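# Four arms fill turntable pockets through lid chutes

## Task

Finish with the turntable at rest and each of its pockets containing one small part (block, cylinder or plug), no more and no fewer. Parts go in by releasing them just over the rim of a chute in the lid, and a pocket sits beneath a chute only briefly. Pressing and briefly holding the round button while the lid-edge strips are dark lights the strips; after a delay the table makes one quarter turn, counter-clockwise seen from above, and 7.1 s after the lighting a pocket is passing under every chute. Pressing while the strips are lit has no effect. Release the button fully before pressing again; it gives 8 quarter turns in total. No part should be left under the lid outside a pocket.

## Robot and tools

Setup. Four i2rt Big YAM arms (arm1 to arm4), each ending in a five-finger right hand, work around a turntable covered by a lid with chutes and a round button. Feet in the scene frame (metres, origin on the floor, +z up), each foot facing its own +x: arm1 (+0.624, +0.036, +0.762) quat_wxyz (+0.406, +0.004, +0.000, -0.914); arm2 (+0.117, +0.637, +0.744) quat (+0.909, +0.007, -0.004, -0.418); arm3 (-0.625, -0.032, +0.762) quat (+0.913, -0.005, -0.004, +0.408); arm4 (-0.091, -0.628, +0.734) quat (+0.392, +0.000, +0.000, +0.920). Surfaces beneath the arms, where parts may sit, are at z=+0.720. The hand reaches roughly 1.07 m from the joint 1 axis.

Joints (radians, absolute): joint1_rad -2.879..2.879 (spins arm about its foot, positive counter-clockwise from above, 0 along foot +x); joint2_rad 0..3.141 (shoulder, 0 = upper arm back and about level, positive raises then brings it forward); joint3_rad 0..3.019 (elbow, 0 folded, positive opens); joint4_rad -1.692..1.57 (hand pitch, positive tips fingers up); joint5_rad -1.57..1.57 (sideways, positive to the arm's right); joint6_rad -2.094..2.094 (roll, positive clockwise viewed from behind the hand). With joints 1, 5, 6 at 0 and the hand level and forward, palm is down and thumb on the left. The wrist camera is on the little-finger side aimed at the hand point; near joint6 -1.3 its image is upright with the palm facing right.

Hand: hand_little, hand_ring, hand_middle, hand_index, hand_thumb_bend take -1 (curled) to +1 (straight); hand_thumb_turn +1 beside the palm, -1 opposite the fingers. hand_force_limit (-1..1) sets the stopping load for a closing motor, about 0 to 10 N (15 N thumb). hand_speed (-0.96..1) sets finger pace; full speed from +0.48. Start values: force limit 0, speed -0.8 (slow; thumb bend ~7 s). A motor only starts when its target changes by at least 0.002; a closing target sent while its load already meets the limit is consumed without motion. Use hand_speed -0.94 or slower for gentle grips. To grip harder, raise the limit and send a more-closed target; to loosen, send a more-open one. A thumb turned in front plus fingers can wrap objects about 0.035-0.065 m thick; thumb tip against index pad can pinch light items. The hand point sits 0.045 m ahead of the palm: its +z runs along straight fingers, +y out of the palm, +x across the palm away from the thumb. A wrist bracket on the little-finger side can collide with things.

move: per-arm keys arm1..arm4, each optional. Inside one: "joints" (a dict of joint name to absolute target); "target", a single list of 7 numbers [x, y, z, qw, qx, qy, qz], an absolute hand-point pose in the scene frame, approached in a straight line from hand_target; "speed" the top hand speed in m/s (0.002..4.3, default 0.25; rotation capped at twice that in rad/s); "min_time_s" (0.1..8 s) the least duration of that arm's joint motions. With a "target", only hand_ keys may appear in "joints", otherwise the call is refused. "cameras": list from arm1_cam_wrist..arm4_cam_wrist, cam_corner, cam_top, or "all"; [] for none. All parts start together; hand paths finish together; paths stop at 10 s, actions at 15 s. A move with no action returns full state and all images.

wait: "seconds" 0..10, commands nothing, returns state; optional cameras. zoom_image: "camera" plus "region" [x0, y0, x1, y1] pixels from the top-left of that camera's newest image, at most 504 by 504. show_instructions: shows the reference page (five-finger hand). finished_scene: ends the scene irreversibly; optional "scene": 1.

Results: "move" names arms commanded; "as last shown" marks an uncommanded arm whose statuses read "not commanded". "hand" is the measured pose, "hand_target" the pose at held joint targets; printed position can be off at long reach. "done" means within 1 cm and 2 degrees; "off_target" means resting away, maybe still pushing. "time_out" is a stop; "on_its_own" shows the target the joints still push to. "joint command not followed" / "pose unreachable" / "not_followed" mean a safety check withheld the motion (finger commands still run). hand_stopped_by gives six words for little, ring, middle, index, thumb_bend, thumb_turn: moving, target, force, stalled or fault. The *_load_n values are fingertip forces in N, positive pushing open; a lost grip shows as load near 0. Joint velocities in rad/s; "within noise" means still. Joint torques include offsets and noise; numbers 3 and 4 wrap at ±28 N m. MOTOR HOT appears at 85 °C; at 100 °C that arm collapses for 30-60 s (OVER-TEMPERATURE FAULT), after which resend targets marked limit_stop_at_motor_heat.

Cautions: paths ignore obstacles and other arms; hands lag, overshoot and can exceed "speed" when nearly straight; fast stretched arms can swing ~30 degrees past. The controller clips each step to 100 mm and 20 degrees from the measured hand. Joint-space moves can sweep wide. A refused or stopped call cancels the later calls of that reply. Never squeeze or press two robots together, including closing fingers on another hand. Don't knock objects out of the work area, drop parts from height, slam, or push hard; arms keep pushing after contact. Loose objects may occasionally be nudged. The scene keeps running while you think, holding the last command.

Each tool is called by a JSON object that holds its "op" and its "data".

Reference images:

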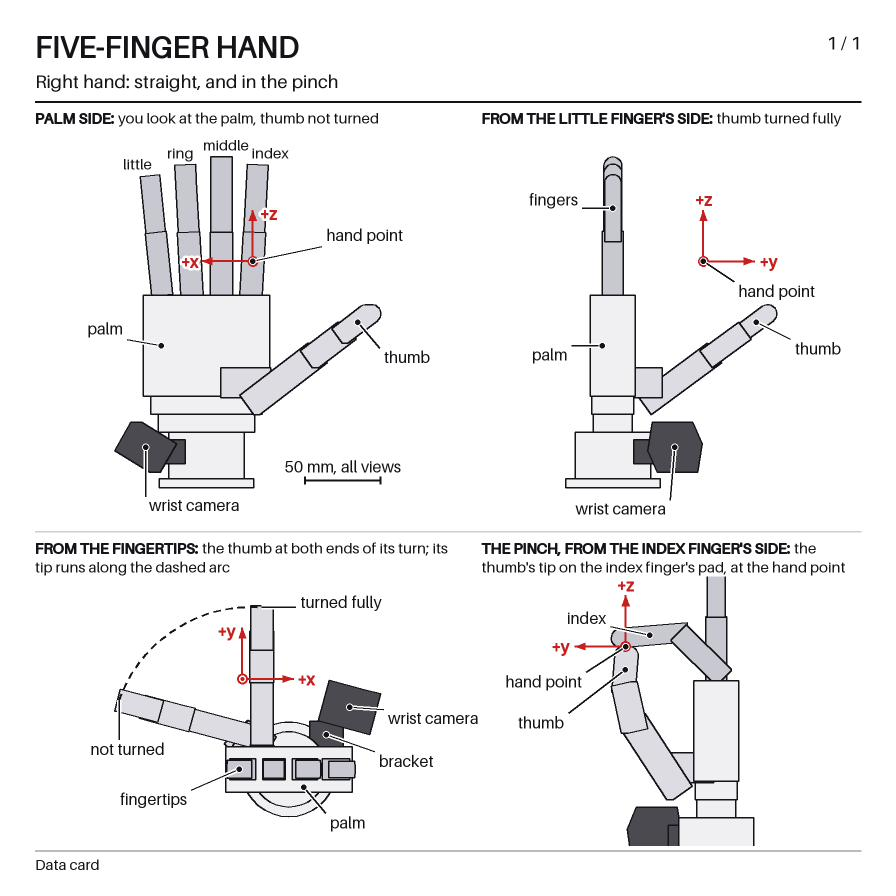

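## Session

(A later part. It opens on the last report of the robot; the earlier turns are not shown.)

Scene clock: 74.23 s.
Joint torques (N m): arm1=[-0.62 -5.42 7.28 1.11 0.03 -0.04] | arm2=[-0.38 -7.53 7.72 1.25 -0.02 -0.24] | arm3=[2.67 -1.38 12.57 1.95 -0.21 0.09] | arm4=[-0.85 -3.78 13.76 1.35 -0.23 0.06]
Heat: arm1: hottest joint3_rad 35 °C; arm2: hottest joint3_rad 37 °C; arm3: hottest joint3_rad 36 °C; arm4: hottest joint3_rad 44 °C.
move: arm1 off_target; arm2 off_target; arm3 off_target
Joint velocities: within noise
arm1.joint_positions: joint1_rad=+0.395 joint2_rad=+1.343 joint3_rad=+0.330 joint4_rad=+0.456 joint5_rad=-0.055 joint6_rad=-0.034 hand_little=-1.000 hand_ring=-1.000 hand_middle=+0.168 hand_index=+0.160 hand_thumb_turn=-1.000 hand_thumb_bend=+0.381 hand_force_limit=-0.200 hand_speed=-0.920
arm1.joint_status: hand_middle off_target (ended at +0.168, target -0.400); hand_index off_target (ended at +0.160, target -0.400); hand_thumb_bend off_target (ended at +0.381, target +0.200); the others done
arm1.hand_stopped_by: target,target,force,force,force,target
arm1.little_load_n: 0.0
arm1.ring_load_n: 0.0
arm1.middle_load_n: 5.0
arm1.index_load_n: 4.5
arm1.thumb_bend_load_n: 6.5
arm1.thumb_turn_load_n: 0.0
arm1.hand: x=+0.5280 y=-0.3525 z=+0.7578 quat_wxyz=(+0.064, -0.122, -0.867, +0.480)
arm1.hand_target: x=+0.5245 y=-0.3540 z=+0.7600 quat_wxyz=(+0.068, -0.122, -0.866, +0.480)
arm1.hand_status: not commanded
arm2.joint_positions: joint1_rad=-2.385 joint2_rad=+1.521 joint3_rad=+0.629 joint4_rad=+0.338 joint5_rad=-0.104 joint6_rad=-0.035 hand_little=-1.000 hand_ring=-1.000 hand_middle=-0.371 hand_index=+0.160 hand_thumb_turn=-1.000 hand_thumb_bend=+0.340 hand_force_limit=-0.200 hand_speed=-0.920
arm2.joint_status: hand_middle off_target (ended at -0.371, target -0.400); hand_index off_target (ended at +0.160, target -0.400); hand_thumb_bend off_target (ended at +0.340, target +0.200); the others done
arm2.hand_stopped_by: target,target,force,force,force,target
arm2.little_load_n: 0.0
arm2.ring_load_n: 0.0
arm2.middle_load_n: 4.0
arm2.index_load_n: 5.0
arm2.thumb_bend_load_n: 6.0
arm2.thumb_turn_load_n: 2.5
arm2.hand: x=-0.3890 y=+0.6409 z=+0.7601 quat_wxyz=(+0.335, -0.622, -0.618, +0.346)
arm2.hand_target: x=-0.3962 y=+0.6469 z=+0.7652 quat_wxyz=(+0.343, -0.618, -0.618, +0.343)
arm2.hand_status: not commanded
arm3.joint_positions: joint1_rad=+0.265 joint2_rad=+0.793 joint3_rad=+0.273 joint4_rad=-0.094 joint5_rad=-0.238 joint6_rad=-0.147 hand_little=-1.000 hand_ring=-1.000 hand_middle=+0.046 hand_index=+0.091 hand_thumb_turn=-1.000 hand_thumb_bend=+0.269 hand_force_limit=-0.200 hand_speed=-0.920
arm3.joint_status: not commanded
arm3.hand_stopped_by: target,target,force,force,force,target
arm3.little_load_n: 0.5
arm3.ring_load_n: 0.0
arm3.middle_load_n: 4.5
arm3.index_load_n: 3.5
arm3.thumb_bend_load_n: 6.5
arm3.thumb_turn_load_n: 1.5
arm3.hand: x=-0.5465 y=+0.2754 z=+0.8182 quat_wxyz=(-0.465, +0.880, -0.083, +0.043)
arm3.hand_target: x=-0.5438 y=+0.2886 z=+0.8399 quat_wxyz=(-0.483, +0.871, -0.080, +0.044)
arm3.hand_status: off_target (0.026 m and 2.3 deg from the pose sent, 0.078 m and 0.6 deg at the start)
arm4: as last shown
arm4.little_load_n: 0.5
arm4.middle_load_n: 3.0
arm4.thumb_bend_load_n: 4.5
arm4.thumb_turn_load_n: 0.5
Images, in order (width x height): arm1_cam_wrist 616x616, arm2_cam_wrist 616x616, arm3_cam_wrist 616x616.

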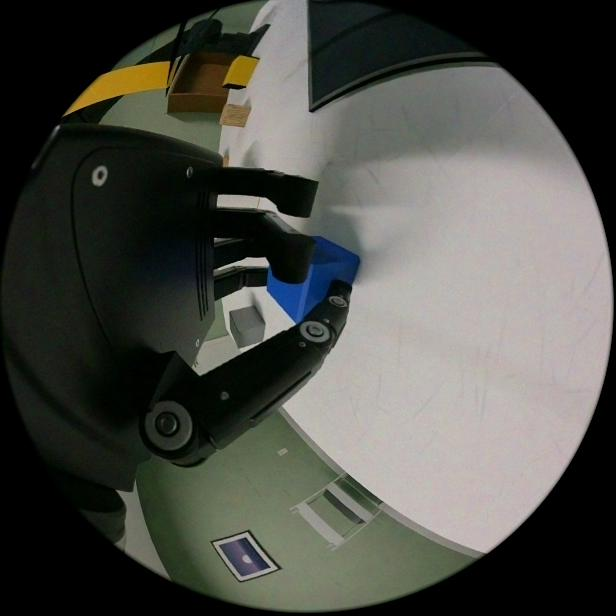

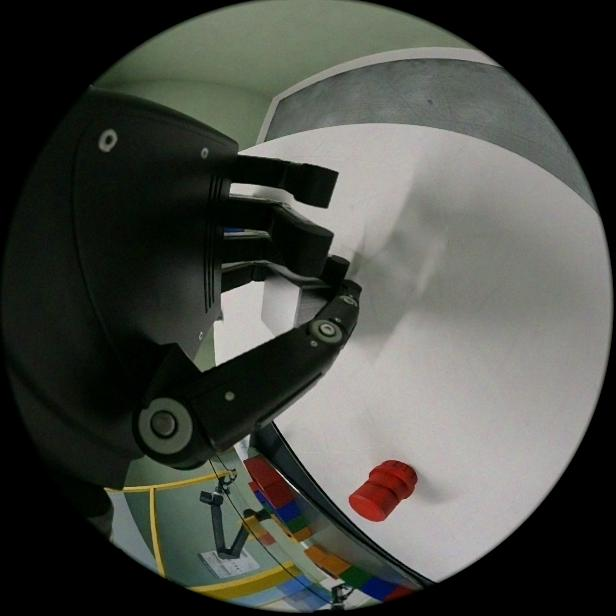

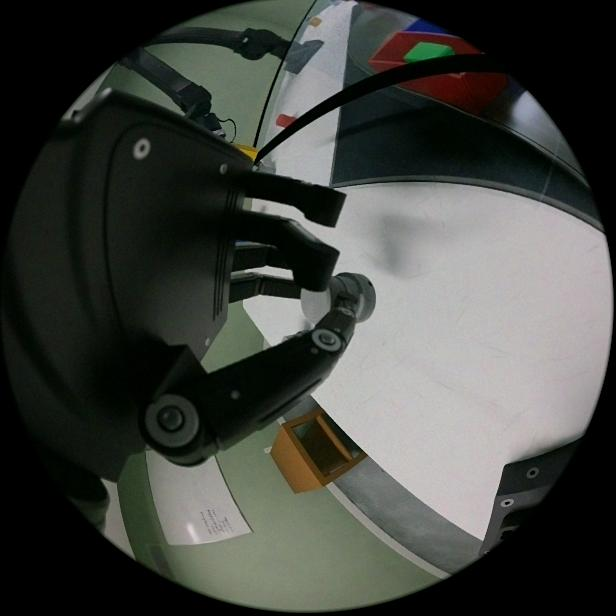

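{"op": "move", "data": {"arm1": {"target": [0.5245, -0.354, 0.84, -0.0675, 0.1217, 0.8660, -0.4801], "speed": 0.1}, "arm2": {"target": [-0.3965, 0.647, 0.83, 0.3428, -0.6184, -0.6184, 0.3428], "speed": 0.1}, "cameras": ["arm1_cam_wrist", "arm2_cam_wrist"]}}

Scene clock: 77.20 s.
Joint torques (N m): arm1=[-0.5 -4.01 12.78 1.25 0.04 -0.05] | arm2=[-0.56 -6.71 9.84 1.21 -0.11 -0.18] | arm3=[2.73 -1.61 12.59 1.96 -0.18 0.07] | arm4=[-0.79 -3.78 13.76 1.35 -0.23 0.05]
Heat: arm1: hottest joint3_rad 35 °C; arm2: hottest joint3_rad 38 °C; arm3: hottest joint3_rad 37 °C; arm4: hottest joint3_rad 45 °C.
move: arm1 off_target; arm2 off_target
Joint velocities: within noise
arm1.joint_positions: joint1_rad=+0.395 joint2_rad=+1.057 joint3_rad=+0.397 joint4_rad=+0.065 joint5_rad=-0.053 joint6_rad=-0.034 hand_little=-1.000 hand_ring=-1.000 hand_middle=+0.168 hand_index=+0.160 hand_thumb_turn=-1.000 hand_thumb_bend=+0.382 hand_force_limit=-0.200 hand_speed=-0.920
arm1.joint_status: not commanded
arm1.hand_stopped_by: target,target,force,force,force,target
arm1.little_load_n: 0.0
arm1.ring_load_n: 0.0
arm1.middle_load_n: 4.0
arm1.index_load_n: 4.0
arm1.thumb_bend_load_n: 7.0
arm1.thumb_turn_load_n: 0.0
arm1.hand: x=+0.5323 y=-0.3381 z=+0.8195 quat_wxyz=(+0.061, -0.124, -0.875, +0.463)
arm1.hand_target: x=+0.5247 y=-0.3532 z=+0.8404 quat_wxyz=(+0.068, -0.122, -0.866, +0.480)
arm1.hand_status: off_target (0.027 m and 2.4 deg from the pose sent, 0.082 m and 0.4 deg at the start)
arm2.joint_positions: joint1_rad=-2.385 joint2_rad=+1.366 joint3_rad=+0.685 joint4_rad=+0.112 joint5_rad=-0.103 joint6_rad=-0.041 hand_little=-1.000 hand_ring=-1.000 hand_middle=-0.371 hand_index=+0.160 hand_thumb_turn=-1.000 hand_thumb_bend=+0.340 hand_force_limit=-0.200 hand_speed=-0.920
arm2.joint_status: not commanded
arm2.hand_stopped_by: target,target,force,force,force,target
arm2.little_load_n: 0.0
arm2.ring_load_n: 0.0
arm2.middle_load_n: 3.5
arm2.index_load_n: 0.0
arm2.thumb_bend_load_n: 5.5
arm2.thumb_turn_load_n: 2.0
arm2.hand: x=-0.3847 y=+0.6404 z=+0.8174 quat_wxyz=(+0.332, -0.623, -0.621, +0.340)
arm2.hand_target: x=-0.3961 y=+0.6469 z=+0.8302 quat_wxyz=(+0.343, -0.618, -0.618, +0.343)
arm2.hand_status: off_target (0.019 m and 1.4 deg from the pose sent, 0.071 m and 1.0 deg at the start)
arm3, arm4: as last shown
arm3.little_load_n: 0.0
arm3.index_load_n: 4.0
arm3.thumb_turn_load_n: 1.0
arm4.little_load_n: 0.0
arm4.middle_load_n: 3.5
arm4.thumb_bend_load_n: 4.0
arm4.thumb_turn_load_n: 0.0
Images, in order (width x height): arm1_cam_wrist 616x616, arm2_cam_wrist 616x616.

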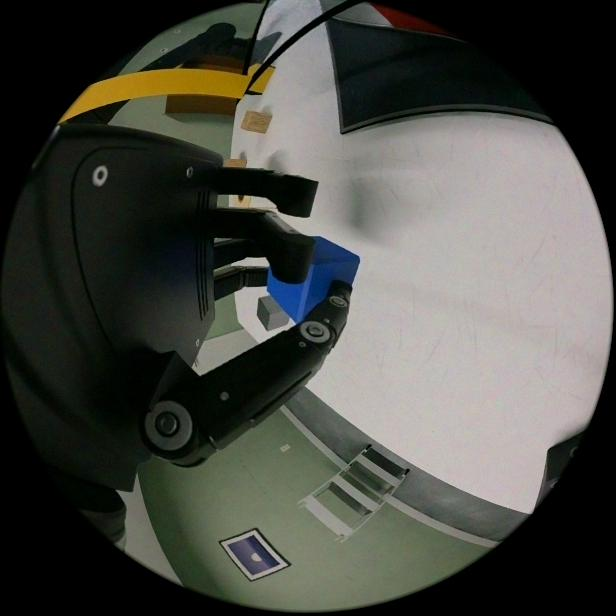

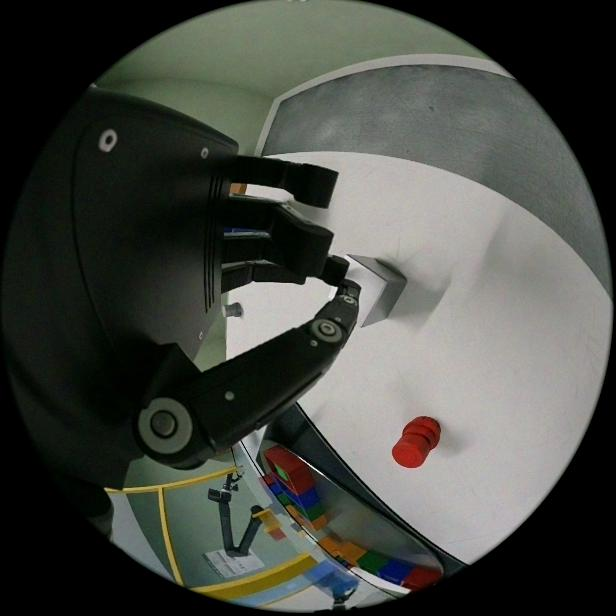

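{"op": "move", "data": {"arm1": {"target": [0.36, 0.001, 0.97, 0.3428, -0.6184, -0.6184, 0.3428], "speed": 0.2}, "arm2": {"target": [-0.392, 0.640, 0.81, 0.3428, -0.6184, -0.6184, 0.3428], "joints": {"hand_speed": -0.2, "hand_index": 0.5, "hand_middle": 0.5, "hand_thumb_bend": 0.8}}, "arm3": {"target": [-0.36, 0.025, 0.97, 0.3428, -0.6184, 0.6184, -0.3428], "speed": 0.2}, "arm4": {"target": [-0.047, -0.46, 0.97, 0.4848, -0.8746, 0.0, 0.0], "speed": 0.2}, "cameras": ["all"]}}

Scene clock: 83.57 s.
Joint torques (N m): arm1=[-1.14 1.79 15.88 1.47 -0.07 -0.05] | arm2=[0.91 -5.42 6.86 2.22 -0.04 -0.09] | arm3=[1.32 2.84 14.31 2.24 0.11 0.12] | arm4=[-1.08 1.55 14.35 0.88 -0.76 -0.06]
Heat: arm1: hottest joint3_rad 37 °C; arm2: hottest joint3_rad 38 °C; arm3: hottest joint3_rad 38 °C; arm4: hottest joint3_rad 46 °C.
move: arm1 off_target; arm2 off_target; arm3 off_target; arm4 off_target
Joint velocities: within noise
arm1.joint_positions: joint1_rad=-0.795 joint2_rad=+0.352 joint3_rad=+0.502 joint4_rad=-0.752 joint5_rad=+0.028 joint6_rad=+0.025 hand_little=-1.000 hand_ring=-1.000 hand_middle=+0.168 hand_index=+0.160 hand_thumb_turn=-1.000 hand_thumb_bend=+0.382 hand_force_limit=-0.200 hand_speed=-0.920
arm1.joint_status: not commanded
arm1.hand_stopped_by: target,target,force,force,force,target
arm1.little_load_n: 0.0
arm1.ring_load_n: 0.0
arm1.middle_load_n: 4.5
arm1.index_load_n: 3.5
arm1.thumb_bend_load_n: 6.5
arm1.thumb_turn_load_n: 0.0
arm1.hand: x=+0.3687 y=-0.0012 z=+0.9405 quat_wxyz=(+0.326, -0.626, -0.628, +0.328)
arm1.hand_target: x=+0.3608 y=+0.0009 z=+0.9696 quat_wxyz=(+0.343, -0.618, -0.618, +0.343)
arm1.hand_status: off_target (0.031 m and 2.9 deg from the pose sent, 0.409 m and 74.2 deg at the start)
arm2.joint_positions: joint1_rad=-2.385 joint2_rad=+1.377 joint3_rad=+0.685 joint4_rad=+0.158 joint5_rad=-0.091 joint6_rad=-0.041 hand_little=-1.000 hand_ring=-1.000 hand_middle=+0.500 hand_index=+0.500 hand_thumb_turn=-1.000 hand_thumb_bend=+0.800 hand_force_limit=-0.200 hand_speed=-0.200
arm2.joint_status: all done
arm2.hand_stopped_by: target,target,target,target,target,target
arm2.little_load_n: 0.0
arm2.ring_load_n: 0.0
arm2.middle_load_n: 0.0
arm2.index_load_n: 0.0
arm2.thumb_bend_load_n: 0.0
arm2.thumb_turn_load_n: 0.0
arm2.hand: x=-0.3932 y=+0.6436 z=+0.8206 quat_wxyz=(+0.348, -0.618, -0.614, +0.346)
arm2.hand_target: x=-0.3917 y=+0.6399 z=+0.8102 quat_wxyz=(+0.343, -0.618, -0.619, +0.343)
arm2.hand_status: off_target (0.011 m and 0.8 deg from the pose sent, 0.010 m and 1.4 deg at the start)
arm3.joint_positions: joint1_rad=-0.657 joint2_rad=+0.393 joint3_rad=+0.513 joint4_rad=-0.735 joint5_rad=+0.141 joint6_rad=+0.083 hand_little=-1.000 hand_ring=-1.000 hand_middle=+0.046 hand_index=+0.091 hand_thumb_turn=-1.000 hand_thumb_bend=+0.269 hand_force_limit=-0.200 hand_speed=-0.920
arm3.joint_status: not commanded
arm3.hand_stopped_by: target,target,force,force,force,target
arm3.little_load_n: 0.0
arm3.ring_load_n: 0.0
arm3.middle_load_n: 4.5
arm3.index_load_n: 4.0
arm3.thumb_bend_load_n: 6.5
arm3.thumb_turn_load_n: 1.0
arm3.hand: x=-0.3677 y=+0.0256 z=+0.9452 quat_wxyz=(-0.328, +0.634, -0.615, +0.334)
arm3.hand_target: x=-0.3606 y=+0.0250 z=+0.9698 quat_wxyz=(-0.343, +0.618, -0.618, +0.343)
arm3.hand_status: off_target (0.026 m and 2.7 deg from the pose sent, 0.347 m and 79.4 deg at the start)
arm4.joint_positions: joint1_rad=-1.870 joint2_rad=+0.302 joint3_rad=+0.617 joint4_rad=-1.313 joint5_rad=-0.860 joint6_rad=-0.806 hand_little=-1.000 hand_ring=-1.000 hand_middle=+0.076 hand_index=+0.038 hand_thumb_turn=-1.000 hand_thumb_bend=+0.365 hand_force_limit=-0.500 hand_speed=-0.920
arm4.joint_status: not commanded
arm4.hand_stopped_by: target,target,force,force,force,target
arm4.little_load_n: 0.0
arm4.ring_load_n: 0.0
arm4.middle_load_n: 3.5
arm4.index_load_n: 3.0
arm4.thumb_bend_load_n: 4.5
arm4.thumb_turn_load_n: 0.0
arm4.hand: x=-0.0539 y=-0.4609 z=+0.9429 quat_wxyz=(-0.475, +0.880, -0.013, -0.022)
arm4.hand_target: x=-0.0478 y=-0.4593 z=+0.9689 quat_wxyz=(-0.485, +0.875, +0.000, +0.000)
arm4.hand_status: off_target (0.028 m and 3.2 deg from the pose sent, 0.408 m and 83.1 deg at the start; a joint's target at an end of its range on 15 of 144 steps)
pictures: arm1_cam_wrist, arm2_cam_wrist, arm3_cam_wrist, arm4_cam_wrist, cam_corner, cam_top
Images, in order (width x height): arm1_cam_wrist 616x616, arm2_cam_wrist 616x616, arm3_cam_wrist 616x616, arm4_cam_wrist 616x616, cam_corner 896x504, cam_top 896x504.

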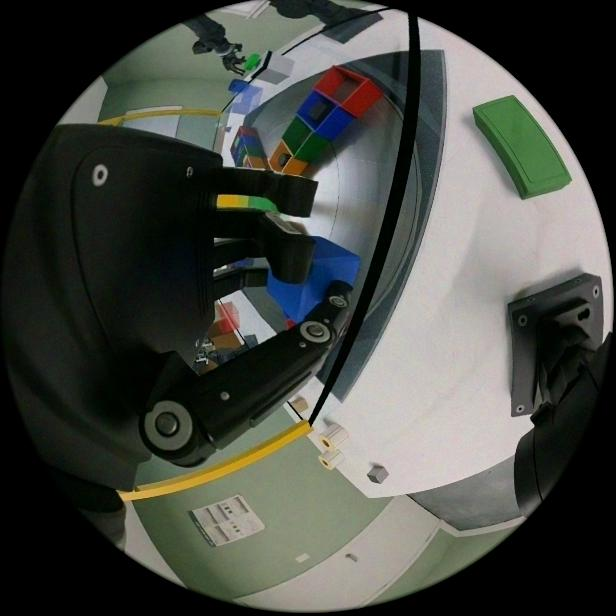

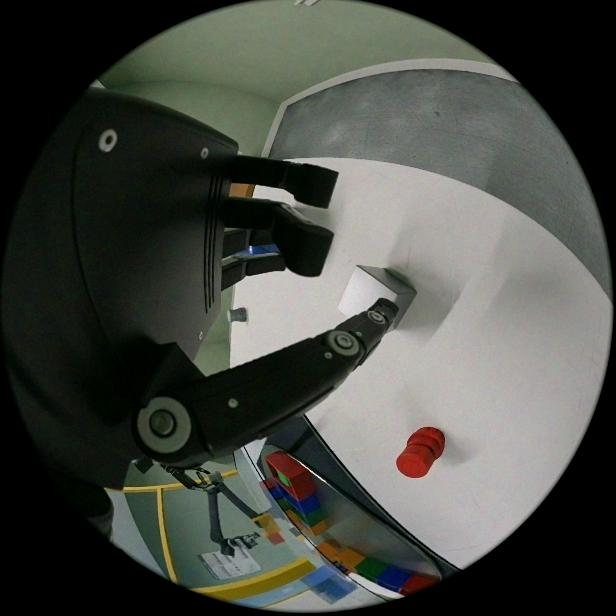

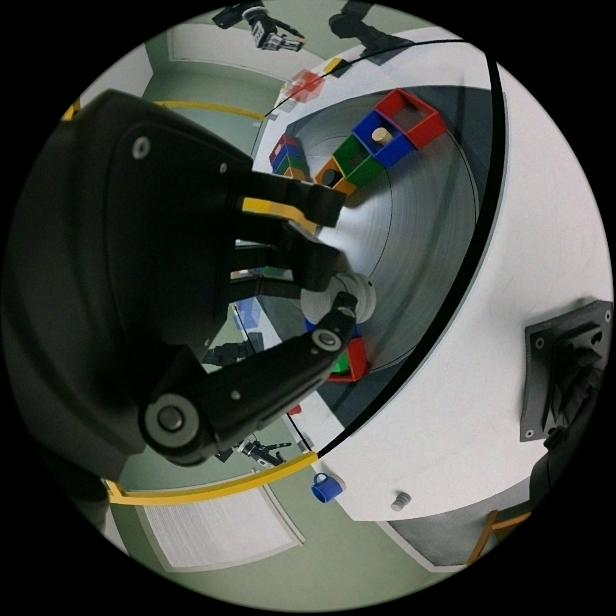

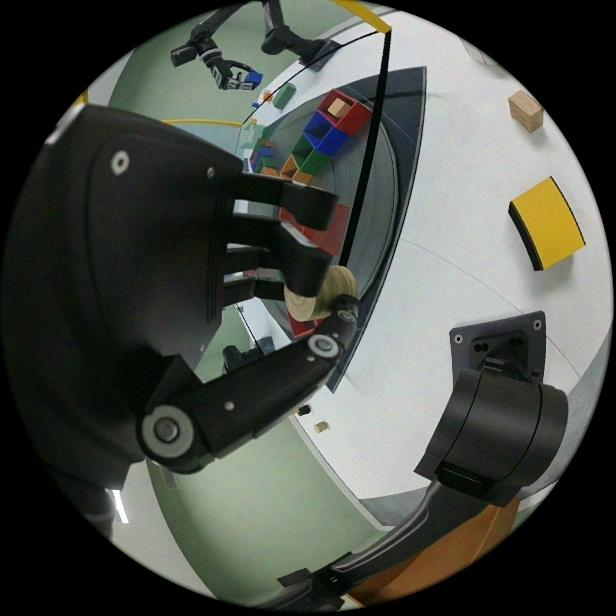

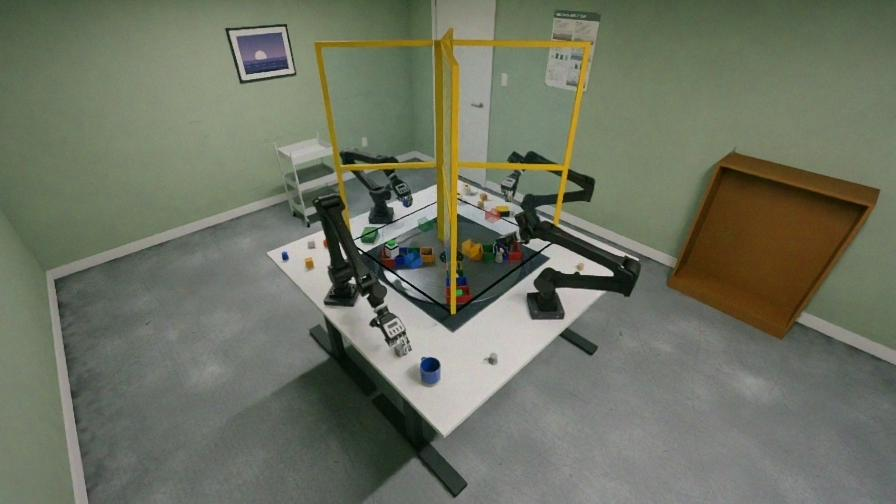

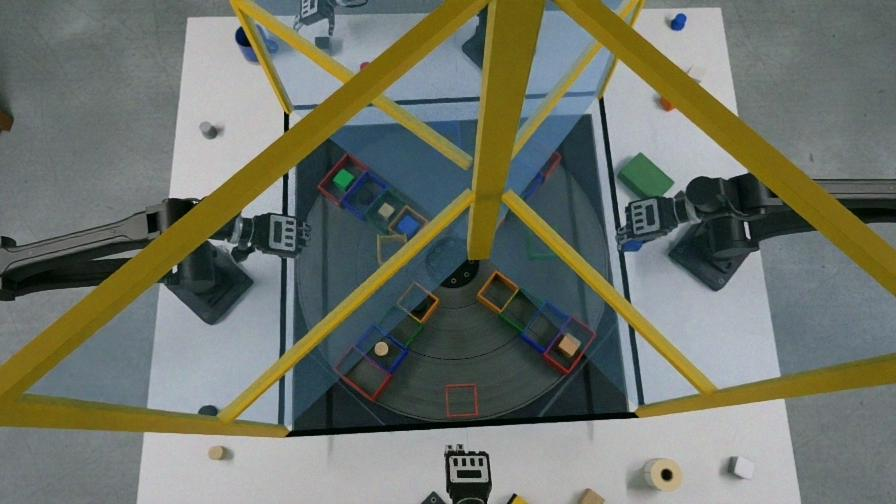

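{"op": "zoom_image", "data": {"camera": "arm2_cam_wrist", "region": [310, 240, 440, 350]}}

{"op": "zoom_image", "data": {"camera": "cam_top", "region": [280, 0, 400, 90]}}

Scaled by 3.877 from the camera's image (finer frame: 880x880).

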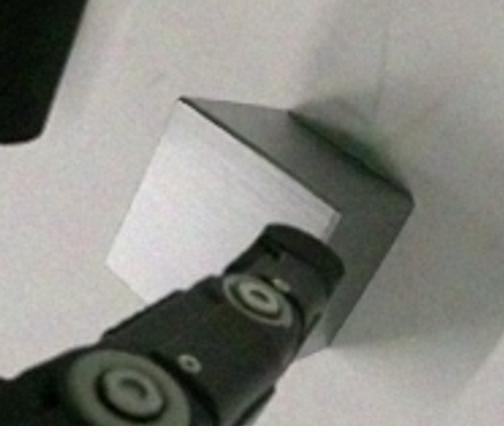

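Scaled by 4.200 from the camera's image (finer frame: 1280x720).

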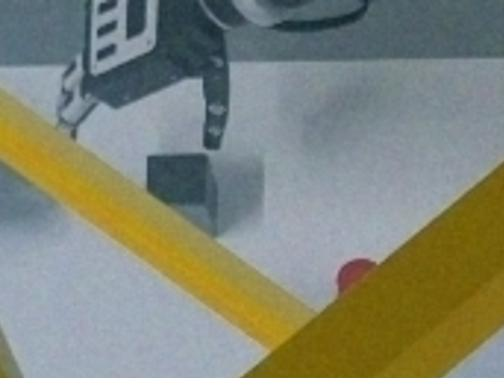

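{"op": "move", "data": {"arm1": {"target": [0.165, 0.002, 1.0, 0.3428, -0.6184, -0.6184, 0.3428], "speed": 0.2}, "arm2": {"target": [-0.392, 0.637, 0.757, 0.3428, -0.6184, -0.6184, 0.3428], "speed": 0.1}, "arm3": {"target": [-0.167, 0.025, 1.0, 0.3428, -0.6184, 0.6184, -0.3428], "speed": 0.2}, "arm4": {"target": [-0.045, -0.337, 1.0, 0.4848, -0.8746, 0.0, 0.0], "speed": 0.2}, "cameras": ["all"]}}

Scene clock: 86.40 s.
Joint torques (N m): arm1=[-1.32 -4.6 15.58 1.92 -0.02 -0.04] | arm2=[1.14 -6.18 5.65 2.22 -0.03 -0.02] | arm3=[1.38 -4.42 13.98 3.04 -0.02 -0.14] | arm4=[0.5 -1.49 15.28 2.44 -0.21 0.18]
Heat: arm1: hottest joint3_rad 38 °C; arm2: hottest joint3_rad 38 °C; arm3: hottest joint3_rad 39 °C; arm4: hottest joint3_rad 47 °C.
move: arm1 off_target; arm2 off_target; arm3 off_target; arm4 off_target
Joint velocities: within noise
arm1.joint_positions: joint1_rad=-0.818 joint2_rad=+1.015 joint3_rad=+0.823 joint4_rad=-0.423 joint5_rad=+0.007 joint6_rad=+0.012 hand_little=-1.000 hand_ring=-1.000 hand_middle=+0.168 hand_index=+0.160 hand_thumb_turn=-1.000 hand_thumb_bend=+0.382 hand_force_limit=-0.200 hand_speed=-0.920
arm1.joint_status: not commanded
arm1.hand_stopped_by: target,target,force,force,force,target
arm1.little_load_n: 0.0
arm1.ring_load_n: 0.0
arm1.middle_load_n: 4.5
arm1.index_load_n: 3.5
arm1.thumb_bend_load_n: 7.0
arm1.thumb_turn_load_n: 0.0
arm1.hand: x=+0.1839 y=-0.0021 z=+0.9695 quat_wxyz=(+0.321, -0.628, -0.630, +0.324)
arm1.hand_target: x=+0.1669 y=+0.0021 z=+1.0004 quat_wxyz=(+0.343, -0.618, -0.618, +0.343)
arm1.hand_status: off_target (0.036 m and 3.7 deg from the pose sent, 0.212 m and 2.9 deg at the start)
arm2.joint_positions: joint1_rad=-2.378 joint2_rad=+1.516 joint3_rad=+0.636 joint4_rad=+0.346 joint5_rad=-0.082 joint6_rad=-0.041 hand_little=-1.000 hand_ring=-1.000 hand_middle=+0.500 hand_index=+0.500 hand_thumb_turn=-1.000 hand_thumb_bend=+0.800 hand_force_limit=-0.200 hand_speed=-0.200
arm2.joint_status: not commanded
arm2.hand_stopped_by: target,target,target,target,target,target
arm2.little_load_n: 0.0
arm2.ring_load_n: 0.0
arm2.middle_load_n: 0.0
arm2.index_load_n: 0.0
arm2.thumb_bend_load_n: 0.0
arm2.thumb_turn_load_n: 0.0
arm2.hand: x=-0.3950 y=+0.6427 z=+0.7667 quat_wxyz=(+0.349, -0.618, -0.615, +0.344)
arm2.hand_target: x=-0.3917 y=+0.6370 z=+0.7572 quat_wxyz=(+0.343, -0.618, -0.619, +0.343)
arm2.hand_status: off_target (0.012 m and 0.8 deg from the pose sent, 0.064 m and 0.8 deg at the start)
arm3.joint_positions: joint1_rad=-0.758 joint2_rad=+1.040 joint3_rad=+0.835 joint4_rad=-0.425 joint5_rad=+0.060 joint6_rad=+0.055 hand_little=-1.000 hand_ring=-1.000 hand_middle=+0.046 hand_index=+0.091 hand_thumb_turn=-1.000 hand_thumb_bend=+0.269 hand_force_limit=-0.200 hand_speed=-0.920
arm3.joint_status: not commanded
arm3.hand_stopped_by: target,target,force,force,force,target
arm3.little_load_n: 0.0
arm3.ring_load_n: 0.0
arm3.middle_load_n: 4.5
arm3.index_load_n: 4.0
arm3.thumb_bend_load_n: 6.5
arm3.thumb_turn_load_n: 1.0
arm3.hand: x=-0.1849 y=+0.0285 z=+0.9741 quat_wxyz=(-0.326, +0.628, -0.628, +0.323)
arm3.hand_target: x=-0.1686 y=+0.0248 z=+1.0003 quat_wxyz=(-0.343, +0.618, -0.618, +0.343)
arm3.hand_status: off_target (0.032 m and 3.3 deg from the pose sent, 0.208 m and 2.7 deg at the start)
arm4.joint_positions: joint1_rad=-1.226 joint2_rad=+0.556 joint3_rad=+0.684 joint4_rad=-0.821 joint5_rad=-0.382 joint6_rad=-0.266 hand_little=-1.000 hand_ring=-1.000 hand_middle=+0.076 hand_index=+0.038 hand_thumb_turn=-1.000 hand_thumb_bend=+0.365 hand_force_limit=-0.500 hand_speed=-0.920
arm4.joint_status: not commanded
arm4.hand_stopped_by: target,target,force,force,force,target
arm4.little_load_n: 0.0
arm4.ring_load_n: 0.0
arm4.middle_load_n: 3.5
arm4.index_load_n: 2.5
arm4.thumb_bend_load_n: 4.5
arm4.thumb_turn_load_n: 0.0
arm4.hand: x=-0.0492 y=-0.3534 z=+0.9607 quat_wxyz=(-0.451, +0.892, -0.006, -0.012)
arm4.hand_target: x=-0.0457 y=-0.3397 z=+0.9997 quat_wxyz=(-0.485, +0.874, +0.000, -0.001)
arm4.hand_status: off_target (0.043 m and 4.7 deg from the pose sent, 0.137 m and 3.1 deg at the start)
pictures: arm1_cam_wrist, arm2_cam_wrist, arm3_cam_wrist, arm4_cam_wrist, cam_corner, cam_top
Images, in order (width x height): arm1_cam_wrist 616x616, arm2_cam_wrist 616x616, arm3_cam_wrist 616x616, arm4_cam_wrist 616x616, cam_corner 896x504, cam_top 896x504.

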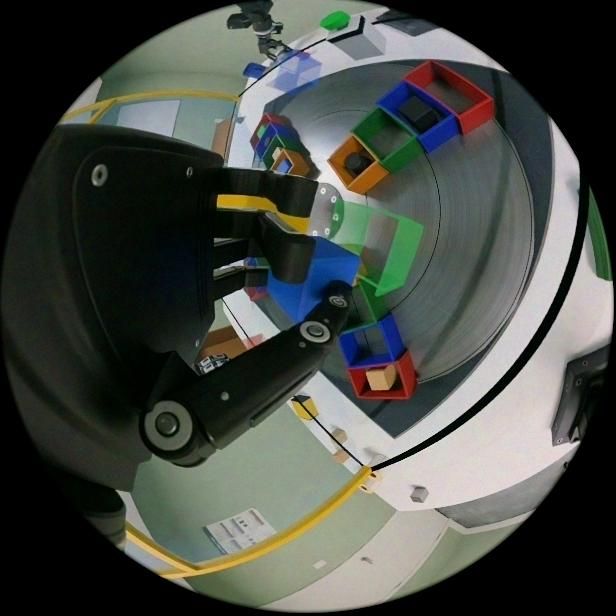

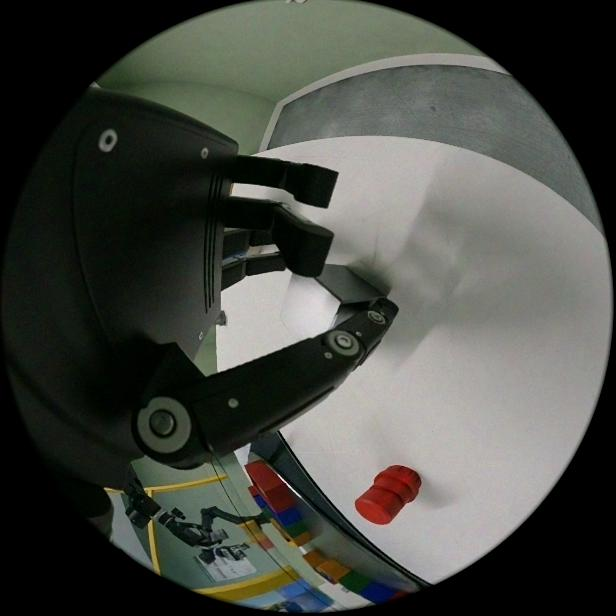

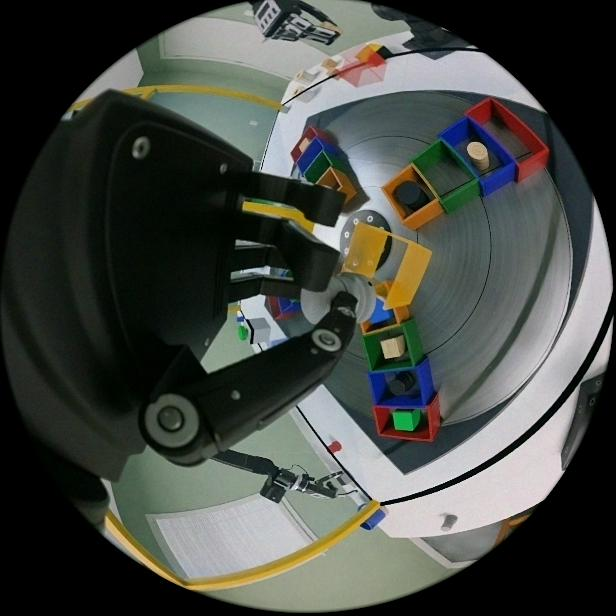

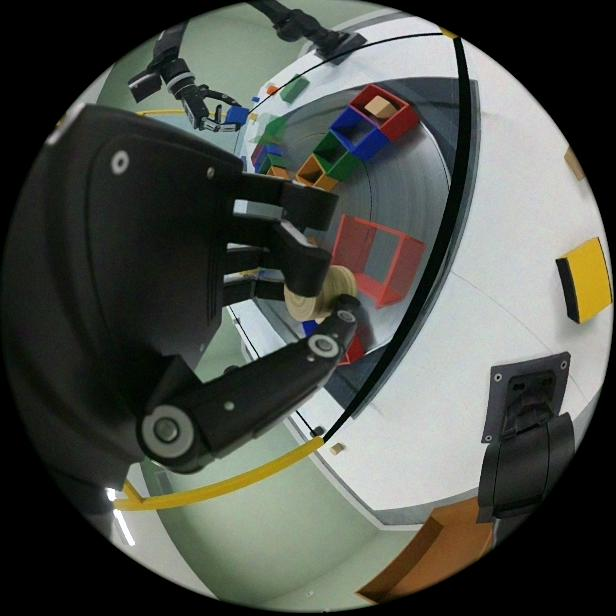

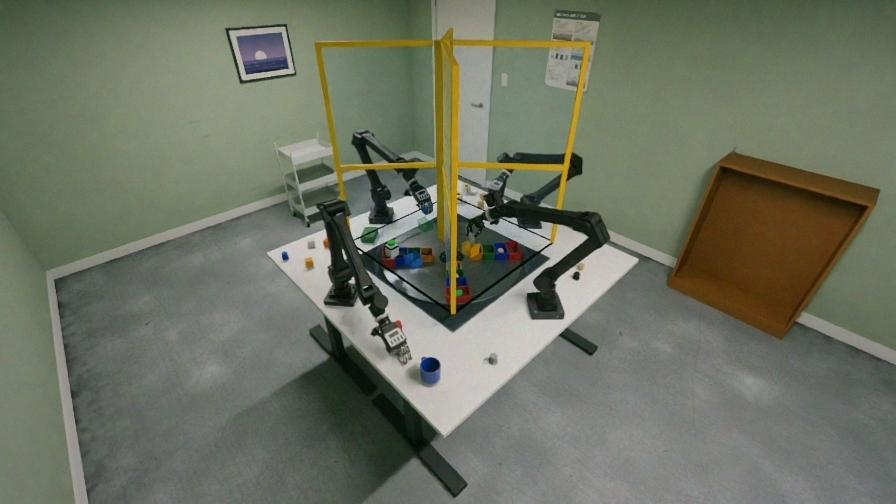

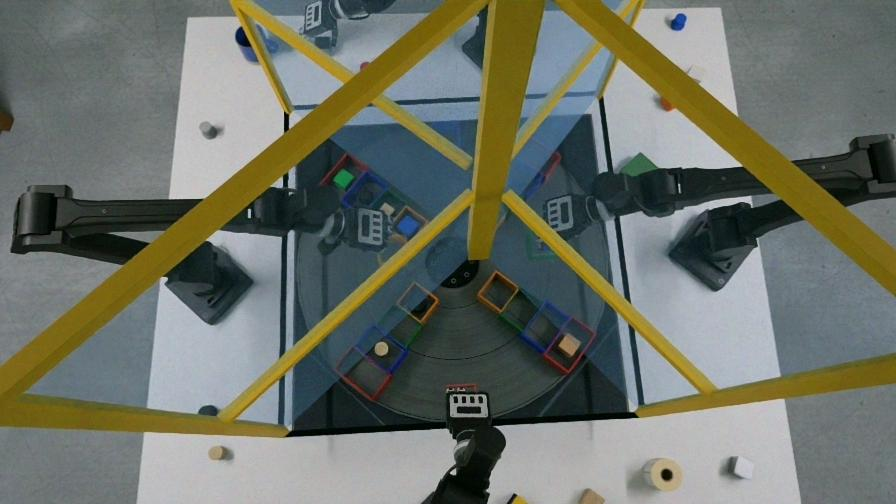

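{"op": "zoom_image", "data": {"camera": "arm3_cam_wrist", "region": [330, 200, 450, 340]}}

{"op": "zoom_image", "data": {"camera": "arm1_cam_wrist", "region": [310, 180, 450, 320]}}

{"op": "zoom_image", "data": {"camera": "arm4_cam_wrist", "region": [310, 190, 450, 330]}}

{"op": "zoom_image", "data": {"camera": "cam_corner", "region": [350, 170, 560, 320]}}

Scaled by 3.600 from the camera's image (finer frame: 880x880).

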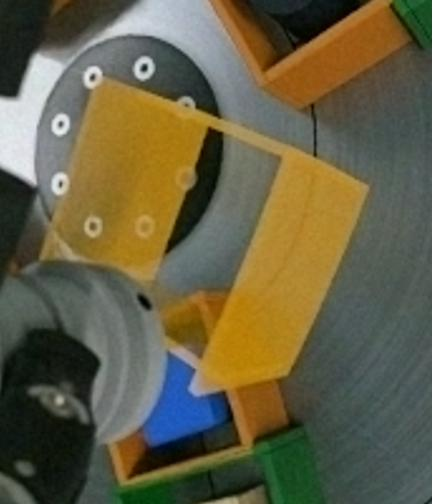

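Scaled by 3.600 from the camera's image (finer frame: 880x880).

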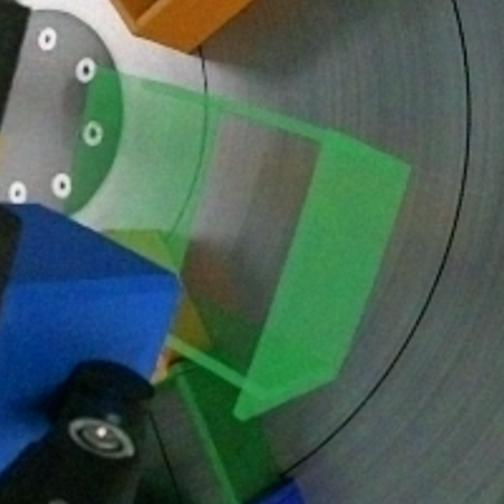

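Scaled by 3.600 from the camera's image (finer frame: 880x880).

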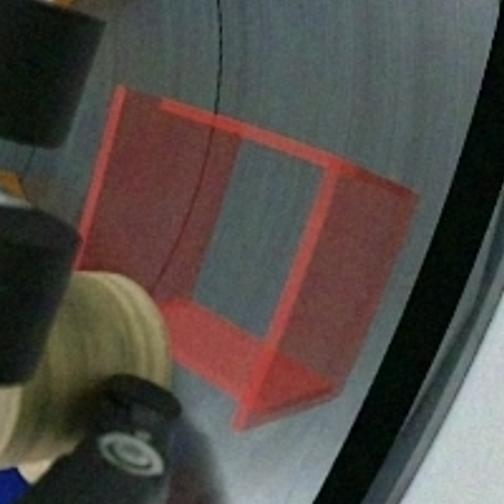

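Scaled by 2.400 from the camera's image (finer frame: 1280x720).

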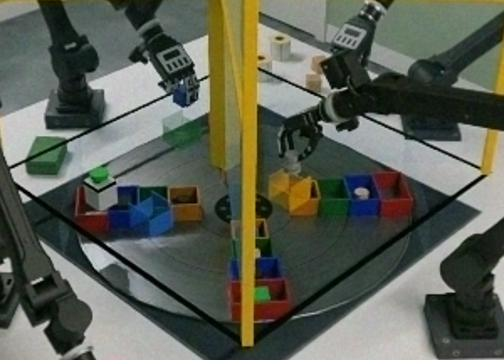

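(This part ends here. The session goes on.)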